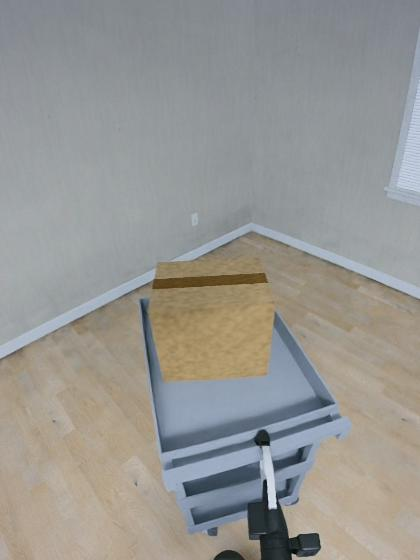

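Request:
move(
  r1={"base":{"translate_m":-0.6,"strafe_m":-0.38},"pace":"slow","contact_limits":{"translate_m":0.8}},
  blocking=false,
)

Request:
wait(
  seconds=9,
)

Request:
move(
  r1={"base":{"rotate_rad":0.35},"pace":"slow","contact_limits":{"rotate_rad":0.8}},
  blocking=false,
)

Request:
wait(
  seconds=3,
  cameras=["r1_head_camera"],
)

Scene clock: 702.90 s.
move: r1 moving
r1.base_odometry: x=-4.279 y=-2.114 heading=-3.049
r1.turned_by_wheels: +0.001
r1.turned_by_imu: +0.001
r1.base_tilt: forward=-1.6 right=+1.2
r1.lidar_m: 0.32 0.36 2.15 2.48 2.12 2.13 2.49 2.66 3.75 3.03 2.56 0.44
r1.base_status: translate_m moving; strafe_m moving
r1.joint_positions: lift_m=+0.687 arm_m=+0.000 wrist_yaw_rad=+0.007 wrist_pitch_rad=+0.007 wrist_roll_rad=+1.570 gripper_m=-0.029
r1.joint_status: not commanded
r1.measured_speeds: translate_m=-0.046 strafe_m=-0.029 rotate_rad=+0.002 lift_m=+0.000 arm_m=+0.000 wrist_yaw_rad=+0.000 wrist_pitch_rad=+0.000 wrist_roll_rad=+0.000
r1.motor_effort: lift_m=+22(22) arm_m=-4(4) wheel_0=+4(7) wheel_1=-6(10) wheel_2=+15(15)
r1.servo_current: wrist_yaw_rad=65(72) wrist_pitch_rad=46(52) wrist_roll_rad=20(65) gripper_m=52(59)
r1.contact_limits: translate_m 0.8
r1.hand_pose: x=+0.4599 y=-0.0855 z=+0.8630 quat_wxyz=(+0.707, +0.707, +0.005, +0.000) (m; r1's base frame)
r1.wrist_depth_mm: - - - - 285 287 293 / - - - 264 267 1708 1229 / - - - 257 256 1808 - / - - - 249 248 - - / - 439 442 181 239 - - / - 439 442 178 231 - - / - 439 178 168 221 - -
r2.base_odometry: x=-4.348 y=+0.680 heading=-1.177
r2.turned_by_wheels: +0.000
r2.turned_by_imu: +0.000
r2.base_tilt: forward=-0.7 right=+0.0
r2.lidar_m: 0.39 2.79 4.07 1.86 1.44 1.42 0.96 0.75 0.73 0.56 0.42 0.41
r2.base_status: not commanded
r2.joint_positions: lift_m=+0.840 arm_m=+0.000 wrist_yaw_rad=+0.031 wrist_pitch_rad=+0.001 wrist_roll_rad=+0.000 gripper_m=-0.037
r2.joint_status: not commanded
r2.measured_speeds: all 0
r2.motor_effort: lift_m=+20(20) arm_m=-8(8) wheel_0=+7(8) wheel_1=-4(4) wheel_2=+22(22)
r2.servo_current: wrist_yaw_rad=208(221) wrist_pitch_rad=39(39) wrist_roll_rad=46(52) gripper_m=85(85)
r2.contact_limits: translate_m 0.9
r2.hand_pose: x=+0.4621 y=-0.0784 z=+1.0177 quat_wxyz=(+1.000, +0.000, +0.001, +0.016) (m; r2's base frame)
r2.wrist_depth_mm: - - - 224 204 172 - / - - - 229 205 174 159 / - - - 229 211 175 - / - - - 177 209 176 - / - - - 174 209 178 - / - - 177 173 196 178 - / - - - - 206 170 -
pictures: none

Scene clock: 710.67 s.
earlier move: r1 done
r1.base_odometry: x=-3.727 y=-1.689 heading=-3.050
r1.turned_by_wheels: +0.000
r1.turned_by_imu: +0.001
r1.base_tilt: forward=-1.6 right=+1.3
r1.lidar_m: 0.25 0.25 2.78 2.29 1.96 1.98 2.33 1.96 3.09 3.17 2.73 0.48
r1.base_status: done
r1.joint_positions: lift_m=+0.687 arm_m=+0.000 wrist_yaw_rad=+0.008 wrist_pitch_rad=+0.007 wrist_roll_rad=+1.570 gripper_m=-0.029
r1.joint_status: not commanded
r1.measured_speeds: all 0
r1.motor_effort: lift_m=+22(22) arm_m=-4(4) wheel_0=+9(13) wheel_1=-1(10) wheel_2=+5(16)
r1.servo_current: wrist_yaw_rad=52(91) wrist_pitch_rad=46(59) wrist_roll_rad=52(72) gripper_m=46(59)
r1.contact_limits: translate_m 0.8
r1.hand_pose: x=+0.4600 y=-0.0851 z=+0.8630 quat_wxyz=(+0.707, +0.707, +0.005, +0.000) (m; r1's base frame)
r1.wrist_depth_mm: - - - - - 1708 1205 / - - - 324 - 1708 1229 / - - - - 366 373 382 / - - - - 319 1756 1281 / - - - 256 263 1708 - / - - - 186 234 1756 - / - 413 178 146 202 - -
r2.base_odometry: x=-4.348 y=+0.680 heading=-1.177
r2.turned_by_wheels: +0.000
r2.turned_by_imu: +0.001
r2.base_tilt: forward=-0.6 right=+0.0
r2.lidar_m: 0.40 2.07 4.11 1.87 1.48 1.42 0.96 0.75 0.71 0.58 0.42 0.41
r2.base_status: not commanded
r2.joint_positions: lift_m=+0.840 arm_m=+0.000 wrist_yaw_rad=+0.031 wrist_pitch_rad=+0.001 wrist_roll_rad=+0.000 gripper_m=-0.037
r2.joint_status: not commanded
r2.measured_speeds: all 0
r2.on_its_own: wrist_yaw_rad is at rest, and its servo_current (221 mA) is outside its rest range (0 to 104 mA)
r2.motor_effort: lift_m=+20(20) arm_m=-8(9) wheel_0=+7(8) wheel_1=-4(4) wheel_2=+22(22)
r2.servo_current: wrist_yaw_rad=221(228) wrist_pitch_rad=39(52) wrist_roll_rad=46(65) gripper_m=78(91)
r2.contact_limits: translate_m 0.9
r2.hand_pose: x=+0.4621 y=-0.0784 z=+1.0177 quat_wxyz=(+1.000, +0.000, +0.001, +0.016) (m; r2's base frame)
r2.wrist_depth_mm: - - - 225 204 173 - / - - - 228 205 174 159 / - - - 229 211 176 - / - - - 177 208 176 - / - - - 174 211 177 - / - - 177 173 195 178 - / 1756 - - - 206 170 -
wait: 7.77 of 9 s (r1 has come to rest)
pictures: none

Scene clock: 711.17 s.
move: r1 moving
r1.base_odometry: x=-3.727 y=-1.689 heading=-2.927
r1.turned_by_wheels: +0.123
r1.turned_by_imu: +0.122
r1.base_tilt: forward=-1.6 right=+1.3
r1.lidar_m: 0.25 0.28 2.84 2.18 1.98 2.01 2.52 1.95 3.12 3.02 2.73 0.48
r1.base_status: rotate_rad moving
r1.joint_positions: lift_m=+0.687 arm_m=+0.000 wrist_yaw_rad=-0.015 wrist_pitch_rad=+0.007 wrist_roll_rad=+1.570 gripper_m=-0.029
r1.joint_status: not commanded
r1.measured_speeds: translate_m=+0.000 strafe_m=+0.001 rotate_rad=+0.473 lift_m=+0.000 arm_m=+0.000 wrist_yaw_rad=-0.113 wrist_pitch_rad=+0.000 wrist_roll_rad=+0.000
r1.motor_effort: lift_m=+22(22) arm_m=-1(4) wheel_0=-12(13) wheel_1=-7(7) wheel_2=-15(15)
r1.servo_current: wrist_yaw_rad=72(72) wrist_pitch_rad=46(52) wrist_roll_rad=39(59) gripper_m=52(52)
r1.contact_limits: rotate_rad 0.8
r1.hand_pose: x=+0.4579 y=-0.0918 z=+0.8630 quat_wxyz=(+0.707, +0.707, -0.003, -0.008) (m; r1's base frame)
r1.wrist_depth_mm: - - - - - 1708 1182 / - - - 320 - 1708 1229 / - - - - 364 373 379 / - - - - 298 1756 1336 / - - - 254 249 1863 - / - - 185 - 180 1756 - / - 397 394 140 200 - -
r2.base_odometry: x=-4.348 y=+0.680 heading=-1.177
r2.turned_by_wheels: +0.000
r2.turned_by_imu: +0.000
r2.base_tilt: forward=-0.6 right=+0.0
r2.lidar_m: 0.41 2.09 2.28 1.87 1.45 1.43 0.97 0.75 0.72 0.58 0.41 0.42
r2.base_status: not commanded
r2.joint_positions: lift_m=+0.840 arm_m=+0.000 wrist_yaw_rad=+0.031 wrist_pitch_rad=+0.001 wrist_roll_rad=+0.000 gripper_m=-0.037
r2.joint_status: not commanded
r2.measured_speeds: all 0
r2.motor_effort: lift_m=+20(20) arm_m=-8(9) wheel_0=+8(8) wheel_1=-4(4) wheel_2=+22(22)
r2.servo_current: wrist_yaw_rad=215(228) wrist_pitch_rad=46(46) wrist_roll_rad=46(52) gripper_m=85(85)
r2.contact_limits: translate_m 0.9
r2.hand_pose: x=+0.4621 y=-0.0784 z=+1.0177 quat_wxyz=(+1.000, +0.000, +0.001, +0.016) (m; r2's base frame)
r2.wrist_depth_mm: - - - 224 204 172 - / - - - 228 205 174 159 / - - - 229 211 175 - / - - - 177 208 176 - / - - - 174 209 177 - / - - 177 173 195 178 - / 1708 - - - 207 171 -
pictures: none

Scene clock: 712.20 s.
earlier move: r1 done
r1.base_odometry: x=-3.727 y=-1.689 heading=-2.700
r1.turned_by_wheels: +0.227
r1.turned_by_imu: +0.199
r1.base_tilt: forward=-1.6 right=+1.2
r1.lidar_m: 0.35 0.34 2.69 2.02 1.98 2.10 2.12 1.96 3.16 2.78 2.71 0.46
r1.base_status: done
r1.joint_positions: lift_m=+0.687 arm_m=+0.000 wrist_yaw_rad=+0.003 wrist_pitch_rad=+0.007 wrist_roll_rad=+1.570 gripper_m=-0.029
r1.joint_status: not commanded
r1.measured_speeds: all 0
r1.motor_effort: lift_m=+22(22) arm_m=+0(4) wheel_0=+0(20) wheel_1=-1(9) wheel_2=+0(24)
r1.servo_current: wrist_yaw_rad=59(163) wrist_pitch_rad=46(59) wrist_roll_rad=59(72) gripper_m=59(59)
r1.contact_limits: rotate_rad 0.8
r1.hand_pose: x=+0.4595 y=-0.0867 z=+0.8630 quat_wxyz=(+0.707, +0.707, +0.003, -0.001) (m; r1's base frame)
r1.wrist_depth_mm: - - - - 289 293 296 / - - - - 277 1576 1182 / - - - 262 259 1808 - / - - - 250 250 - - / - 436 439 182 240 - - / - 436 436 175 230 - - / - 430 180 167 219 - -
r2.base_odometry: x=-4.348 y=+0.680 heading=-1.177
r2.turned_by_wheels: +0.000
r2.turned_by_imu: +0.000
r2.base_tilt: forward=-0.7 right=+0.0
r2.lidar_m: 0.40 2.10 4.06 1.87 1.46 1.42 0.94 0.73 0.71 0.55 0.44 0.39
r2.base_status: not commanded
r2.joint_positions: lift_m=+0.840 arm_m=+0.000 wrist_yaw_rad=+0.031 wrist_pitch_rad=+0.001 wrist_roll_rad=+0.000 gripper_m=-0.037
r2.joint_status: not commanded
r2.measured_speeds: all 0
r2.on_its_own: wrist_yaw_rad is at rest, and its servo_current (208 mA) is outside its rest range (0 to 104 mA)
r2.motor_effort: lift_m=+20(20) arm_m=-8(9) wheel_0=+7(8) wheel_1=-4(4) wheel_2=+22(22)
r2.servo_current: wrist_yaw_rad=208(228) wrist_pitch_rad=33(52) wrist_roll_rad=46(52) gripper_m=78(85)
r2.contact_limits: translate_m 0.9
r2.hand_pose: x=+0.4621 y=-0.0784 z=+1.0177 quat_wxyz=(+1.000, +0.000, +0.001, +0.016) (m; r2's base frame)
r2.wrist_depth_mm: - - - 224 204 172 - / - - - 227 204 174 159 / - - - 229 211 175 - / - - - 177 208 176 - / - - - 174 210 177 - / - - 177 173 195 178 - / 1863 - - - 207 171 -
wait: 1.03 of 3 s (r1 has come to rest)
pictures: r1_head_camera
Images, in order (width x height): r1_head_camera 420x560.

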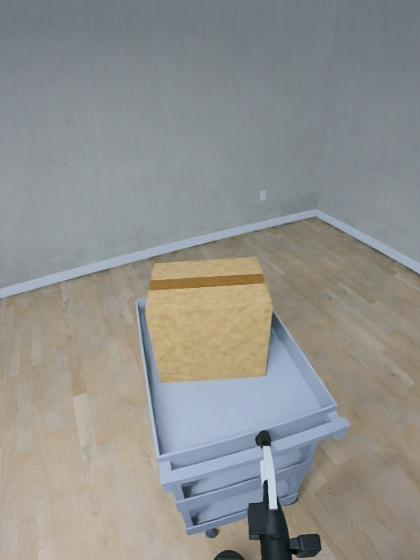

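Request:
move(
  r1={"base":{"translate_m":-0.8,"strafe_m":-0.36},"pace":"slow","contact_limits":{"translate_m":0.8}},
  blocking=false,
)

Request:
wait(
  seconds=10,
)

Request:
move(
  r1={"base":{"rotate_rad":0.38},"pace":"slow","contact_limits":{"rotate_rad":0.8}},
  blocking=false,
)

Request:
wait(
  seconds=3,
  cameras=["r1_head_camera","r1_head_left_camera","r1_head_right_camera","r2_head_left_camera"],
)

Scene clock: 724.03 s.
move: r1 moving
r1.base_odometry: x=-3.719 y=-1.678 heading=-2.700
r1.turned_by_wheels: +0.000
r1.turned_by_imu: +0.000
r1.base_tilt: forward=-1.6 right=+1.3
r1.lidar_m: 0.34 0.36 2.69 2.04 1.99 2.09 2.11 1.96 3.13 2.82 2.71 0.42
r1.base_status: translate_m moving; strafe_m moving
r1.joint_positions: lift_m=+0.687 arm_m=+0.000 wrist_yaw_rad=+0.004 wrist_pitch_rad=+0.007 wrist_roll_rad=+1.570 gripper_m=-0.029
r1.joint_status: not commanded
r1.measured_speeds: translate_m=-0.050 strafe_m=-0.022 rotate_rad=-0.001 lift_m=+0.000 arm_m=+0.000 wrist_yaw_rad=+0.003 wrist_pitch_rad=+0.000 wrist_roll_rad=+0.000
r1.motor_effort: lift_m=+22(22) arm_m=-4(4) wheel_0=-3(7) wheel_1=-8(8) wheel_2=+13(13)
r1.servo_current: wrist_yaw_rad=65(72) wrist_pitch_rad=52(52) wrist_roll_rad=39(72) gripper_m=65(65)
r1.contact_limits: translate_m 0.8
r1.hand_pose: x=+0.4596 y=-0.0863 z=+0.8630 quat_wxyz=(+0.707, +0.707, +0.004, -0.001) (m; r1's base frame)
r1.wrist_depth_mm: - - - - 287 290 294 / - - - - 271 1576 1205 / - - - 258 258 1808 - / - - - 251 248 - - / - 436 439 181 239 - - / - 433 436 175 230 - - / - 433 178 167 178 - -
r2.base_odometry: x=-4.348 y=+0.680 heading=-1.177
r2.turned_by_wheels: +0.000
r2.turned_by_imu: +0.000
r2.base_tilt: forward=-0.7 right=+0.0
r2.lidar_m: 0.39 2.08 4.06 1.87 1.47 1.42 0.97 0.74 0.71 0.56 0.42 0.42
r2.base_status: not commanded
r2.joint_positions: lift_m=+0.840 arm_m=+0.000 wrist_yaw_rad=+0.031 wrist_pitch_rad=+0.001 wrist_roll_rad=+0.000 gripper_m=-0.037
r2.joint_status: not commanded
r2.measured_speeds: all 0
r2.motor_effort: lift_m=+20(20) arm_m=-8(8) wheel_0=+7(8) wheel_1=-4(4) wheel_2=+22(22)
r2.servo_current: wrist_yaw_rad=221(228) wrist_pitch_rad=46(46) wrist_roll_rad=52(52) gripper_m=78(78)
r2.contact_limits: translate_m 0.9
r2.hand_pose: x=+0.4621 y=-0.0784 z=+1.0177 quat_wxyz=(+1.000, +0.000, +0.001, +0.016) (m; r2's base frame)
r2.wrist_depth_mm: - - - 225 204 172 - / - - - 227 205 175 159 / - - - 229 212 175 - / - - - 177 208 176 - / - - - 174 209 177 - / - - 177 173 196 178 - / 1921 - - - 206 170 -
pictures: none

Scene clock: 733.50 s.
earlier move: r1 done
r1.base_odometry: x=-3.159 y=-1.021 heading=-2.699
r1.turned_by_wheels: +0.000
r1.turned_by_imu: +0.002
r1.base_tilt: forward=-1.6 right=+1.2
r1.lidar_m: 0.31 0.31 2.65 1.99 1.95 2.07 1.26 1.07 2.31 2.82 2.75 0.46
r1.base_status: done
r1.joint_positions: lift_m=+0.687 arm_m=+0.000 wrist_yaw_rad=+0.007 wrist_pitch_rad=+0.007 wrist_roll_rad=+1.570 gripper_m=-0.029
r1.joint_status: not commanded
r1.measured_speeds: all 0
r1.motor_effort: lift_m=+22(22) arm_m=-4(4) wheel_0=+1(7) wheel_1=-1(8) wheel_2=+5(15)
r1.servo_current: wrist_yaw_rad=72(85) wrist_pitch_rad=46(59) wrist_roll_rad=46(72) gripper_m=52(65)
r1.contact_limits: translate_m 0.8
r1.hand_pose: x=+0.4599 y=-0.0853 z=+0.8630 quat_wxyz=(+0.707, +0.707, +0.005, +0.000) (m; r1's base frame)
r1.wrist_depth_mm: - - - 259 - 1661 1182 / - - - - 319 329 330 / - - - - 294 1708 1229 / - - - 260 263 1808 - / - - - 243 246 - - / - 430 433 177 231 - - / - 418 177 138 211 - -
r2.base_odometry: x=-4.348 y=+0.680 heading=-1.177
r2.turned_by_wheels: +0.000
r2.turned_by_imu: +0.001
r2.base_tilt: forward=-0.6 right=+0.0
r2.lidar_m: 0.41 1.26 4.10 1.86 1.46 1.42 0.97 0.75 0.70 0.56 0.42 0.40
r2.base_status: not commanded
r2.joint_positions: lift_m=+0.840 arm_m=+0.000 wrist_yaw_rad=+0.031 wrist_pitch_rad=+0.001 wrist_roll_rad=+0.000 gripper_m=-0.037
r2.joint_status: not commanded
r2.measured_speeds: all 0
r2.on_its_own: wrist_yaw_rad is at rest, and its servo_current (215 mA) is outside its rest range (0 to 104 mA)
r2.motor_effort: lift_m=+20(20) arm_m=-8(9) wheel_0=+7(8) wheel_1=-4(4) wheel_2=+22(22)
r2.servo_current: wrist_yaw_rad=215(228) wrist_pitch_rad=39(52) wrist_roll_rad=39(65) gripper_m=85(85)
r2.contact_limits: translate_m 0.9
r2.hand_pose: x=+0.4621 y=-0.0784 z=+1.0177 quat_wxyz=(+1.000, +0.000, +0.001, +0.016) (m; r2's base frame)
r2.wrist_depth_mm: - - - 225 204 172 - / - - - 227 205 174 159 / - - - 229 211 175 - / - - - 177 209 176 - / 1756 - - 174 209 177 - / 1756 1008 177 174 195 178 - / - 1008 - - 206 171 -
wait: 9.47 of 10 s (r1 has come to rest)
pictures: none

Scene clock: 734.00 s.
move: r1 moving
r1.base_odometry: x=-3.159 y=-1.021 heading=-2.576
r1.turned_by_wheels: +0.123
r1.turned_by_imu: +0.123
r1.base_tilt: forward=-1.7 right=+1.3
r1.lidar_m: 0.32 0.31 2.40 1.97 1.96 2.20 1.07 1.07 2.31 2.77 2.75 0.44
r1.base_status: rotate_rad moving
r1.joint_positions: lift_m=+0.687 arm_m=+0.000 wrist_yaw_rad=-0.014 wrist_pitch_rad=+0.007 wrist_roll_rad=+1.570 gripper_m=-0.029
r1.joint_status: not commanded
r1.measured_speeds: translate_m=+0.000 strafe_m=-0.001 rotate_rad=+0.484 lift_m=+0.000 arm_m=+0.000 wrist_yaw_rad=-0.101 wrist_pitch_rad=+0.000 wrist_roll_rad=+0.000
r1.motor_effort: lift_m=+22(22) arm_m=+0(4) wheel_0=-13(13) wheel_1=-5(7) wheel_2=-15(15)
r1.servo_current: wrist_yaw_rad=98(98) wrist_pitch_rad=39(52) wrist_roll_rad=52(59) gripper_m=52(52)
r1.contact_limits: rotate_rad 0.8
r1.hand_pose: x=+0.4580 y=-0.0915 z=+0.8630 quat_wxyz=(+0.707, +0.707, -0.003, -0.007) (m; r1's base frame)
r1.wrist_depth_mm: - - - 258 - 1661 1229 / - - - - 315 325 324 / - - - - 277 1708 1229 / - - - 257 258 1808 - / - - 442 215 240 - - / - 430 191 183 180 - - / - 413 407 136 212 - -
r2.base_odometry: x=-4.348 y=+0.680 heading=-1.177
r2.turned_by_wheels: +0.000
r2.turned_by_imu: +0.000
r2.base_tilt: forward=-0.6 right=+0.0
r2.lidar_m: 0.38 1.25 4.08 1.87 1.45 1.43 0.95 0.73 0.72 0.55 0.44 0.42
r2.base_status: not commanded
r2.joint_positions: lift_m=+0.840 arm_m=+0.000 wrist_yaw_rad=+0.031 wrist_pitch_rad=+0.001 wrist_roll_rad=+0.000 gripper_m=-0.037
r2.joint_status: not commanded
r2.measured_speeds: all 0
r2.motor_effort: lift_m=+20(20) arm_m=-8(9) wheel_0=+8(8) wheel_1=-4(4) wheel_2=+22(22)
r2.servo_current: wrist_yaw_rad=215(228) wrist_pitch_rad=33(46) wrist_roll_rad=52(59) gripper_m=85(85)
r2.contact_limits: translate_m 0.9
r2.hand_pose: x=+0.4621 y=-0.0784 z=+1.0177 quat_wxyz=(+1.000, +0.000, +0.001, +0.016) (m; r2's base frame)
r2.wrist_depth_mm: - - - 225 204 172 - / - - - 229 205 174 159 / - - - 229 211 175 - / - - - 177 208 176 - / 1708 1708 - 173 210 177 - / 1756 1025 177 173 195 178 - / - 156 - - 206 171 -
pictures: none

Scene clock: 735.03 s.
earlier move: r1 done
r1.base_odometry: x=-3.158 y=-1.021 heading=-2.320
r1.turned_by_wheels: +0.256
r1.turned_by_imu: +0.250
r1.base_tilt: forward=-1.6 right=+1.3
r1.lidar_m: 0.39 0.43 2.11 1.96 2.00 1.24 1.07 2.30 2.77 2.78 2.82 0.42
r1.base_status: done
r1.joint_positions: lift_m=+0.687 arm_m=+0.000 wrist_yaw_rad=+0.002 wrist_pitch_rad=+0.007 wrist_roll_rad=+1.570 gripper_m=-0.029
r1.joint_status: not commanded
r1.measured_speeds: all 0
r1.motor_effort: lift_m=+22(22) arm_m=+4(5) wheel_0=-1(17) wheel_1=-2(8) wheel_2=-3(22)
r1.servo_current: wrist_yaw_rad=33(124) wrist_pitch_rad=46(52) wrist_roll_rad=52(65) gripper_m=52(59)
r1.contact_limits: rotate_rad 0.8
r1.hand_pose: x=+0.4595 y=-0.0868 z=+0.8630 quat_wxyz=(+0.707, +0.707, +0.003, -0.002) (m; r1's base frame)
r1.wrist_depth_mm: - - - 211 214 1537 - / - - - 215 218 - - / - 415 418 219 220 - - / - 436 436 164 225 - - / - 459 459 225 229 - - / - 492 473 172 231 842 - / - - 179 145 236 564 -
r2.base_odometry: x=-4.348 y=+0.680 heading=-1.177
r2.turned_by_wheels: +0.000
r2.turned_by_imu: +0.000
r2.base_tilt: forward=-0.6 right=+0.0
r2.lidar_m: 0.41 1.26 4.06 1.87 1.45 1.43 0.96 0.75 0.72 0.57 0.42 0.40
r2.base_status: not commanded
r2.joint_positions: lift_m=+0.840 arm_m=+0.000 wrist_yaw_rad=+0.031 wrist_pitch_rad=+0.001 wrist_roll_rad=+0.000 gripper_m=-0.037
r2.joint_status: not commanded
r2.measured_speeds: all 0
r2.on_its_own: wrist_yaw_rad is at rest, and its servo_current (215 mA) is outside its rest range (0 to 104 mA)
r2.motor_effort: lift_m=+20(20) arm_m=-8(9) wheel_0=+7(8) wheel_1=-4(4) wheel_2=+22(22)
r2.servo_current: wrist_yaw_rad=215(228) wrist_pitch_rad=46(46) wrist_roll_rad=46(59) gripper_m=85(85)
r2.contact_limits: translate_m 0.9
r2.hand_pose: x=+0.4621 y=-0.0784 z=+1.0177 quat_wxyz=(+1.000, +0.000, +0.001, +0.016) (m; r2's base frame)
r2.wrist_depth_mm: - - - 225 204 172 - / - - - 227 204 175 158 / - - - 229 211 175 - / 1618 - - 177 208 176 - / 1863 - - 174 210 177 - / 1863 1060 177 173 195 178 - / - 1098 - - 206 171 -
wait: 1.03 of 3 s (r1 has come to rest)
pictures: r1_head_camera, r1_head_left_camera, r1_head_right_camera, r2_head_left_camera
Images, in order (width x height): r1_head_camera 420x560, r1_head_left_camera 420x672, r1_head_right_camera 420x672, r2_head_left_camera 420x672.

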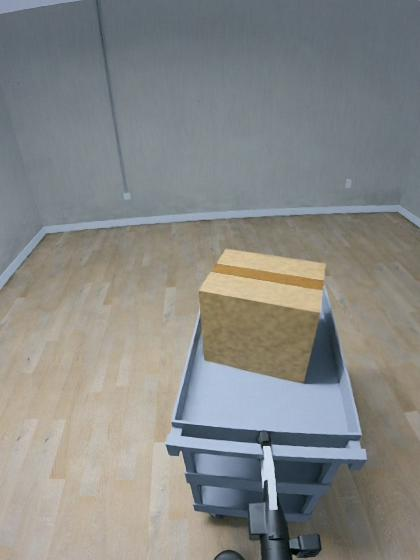

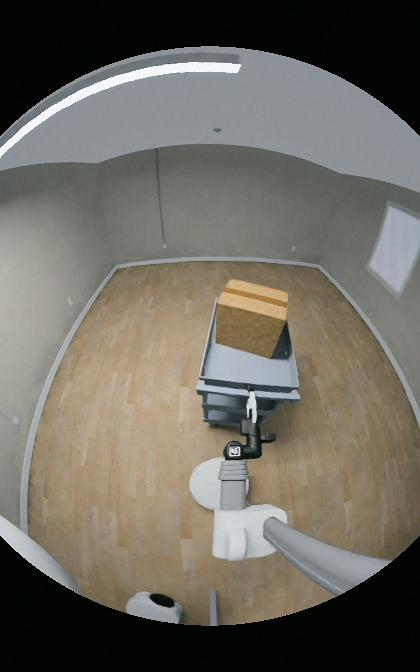

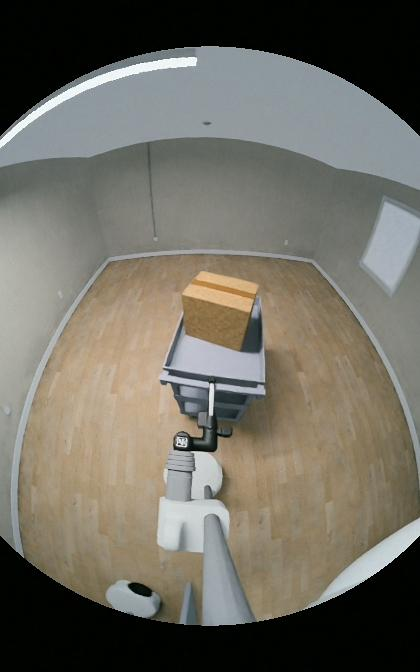

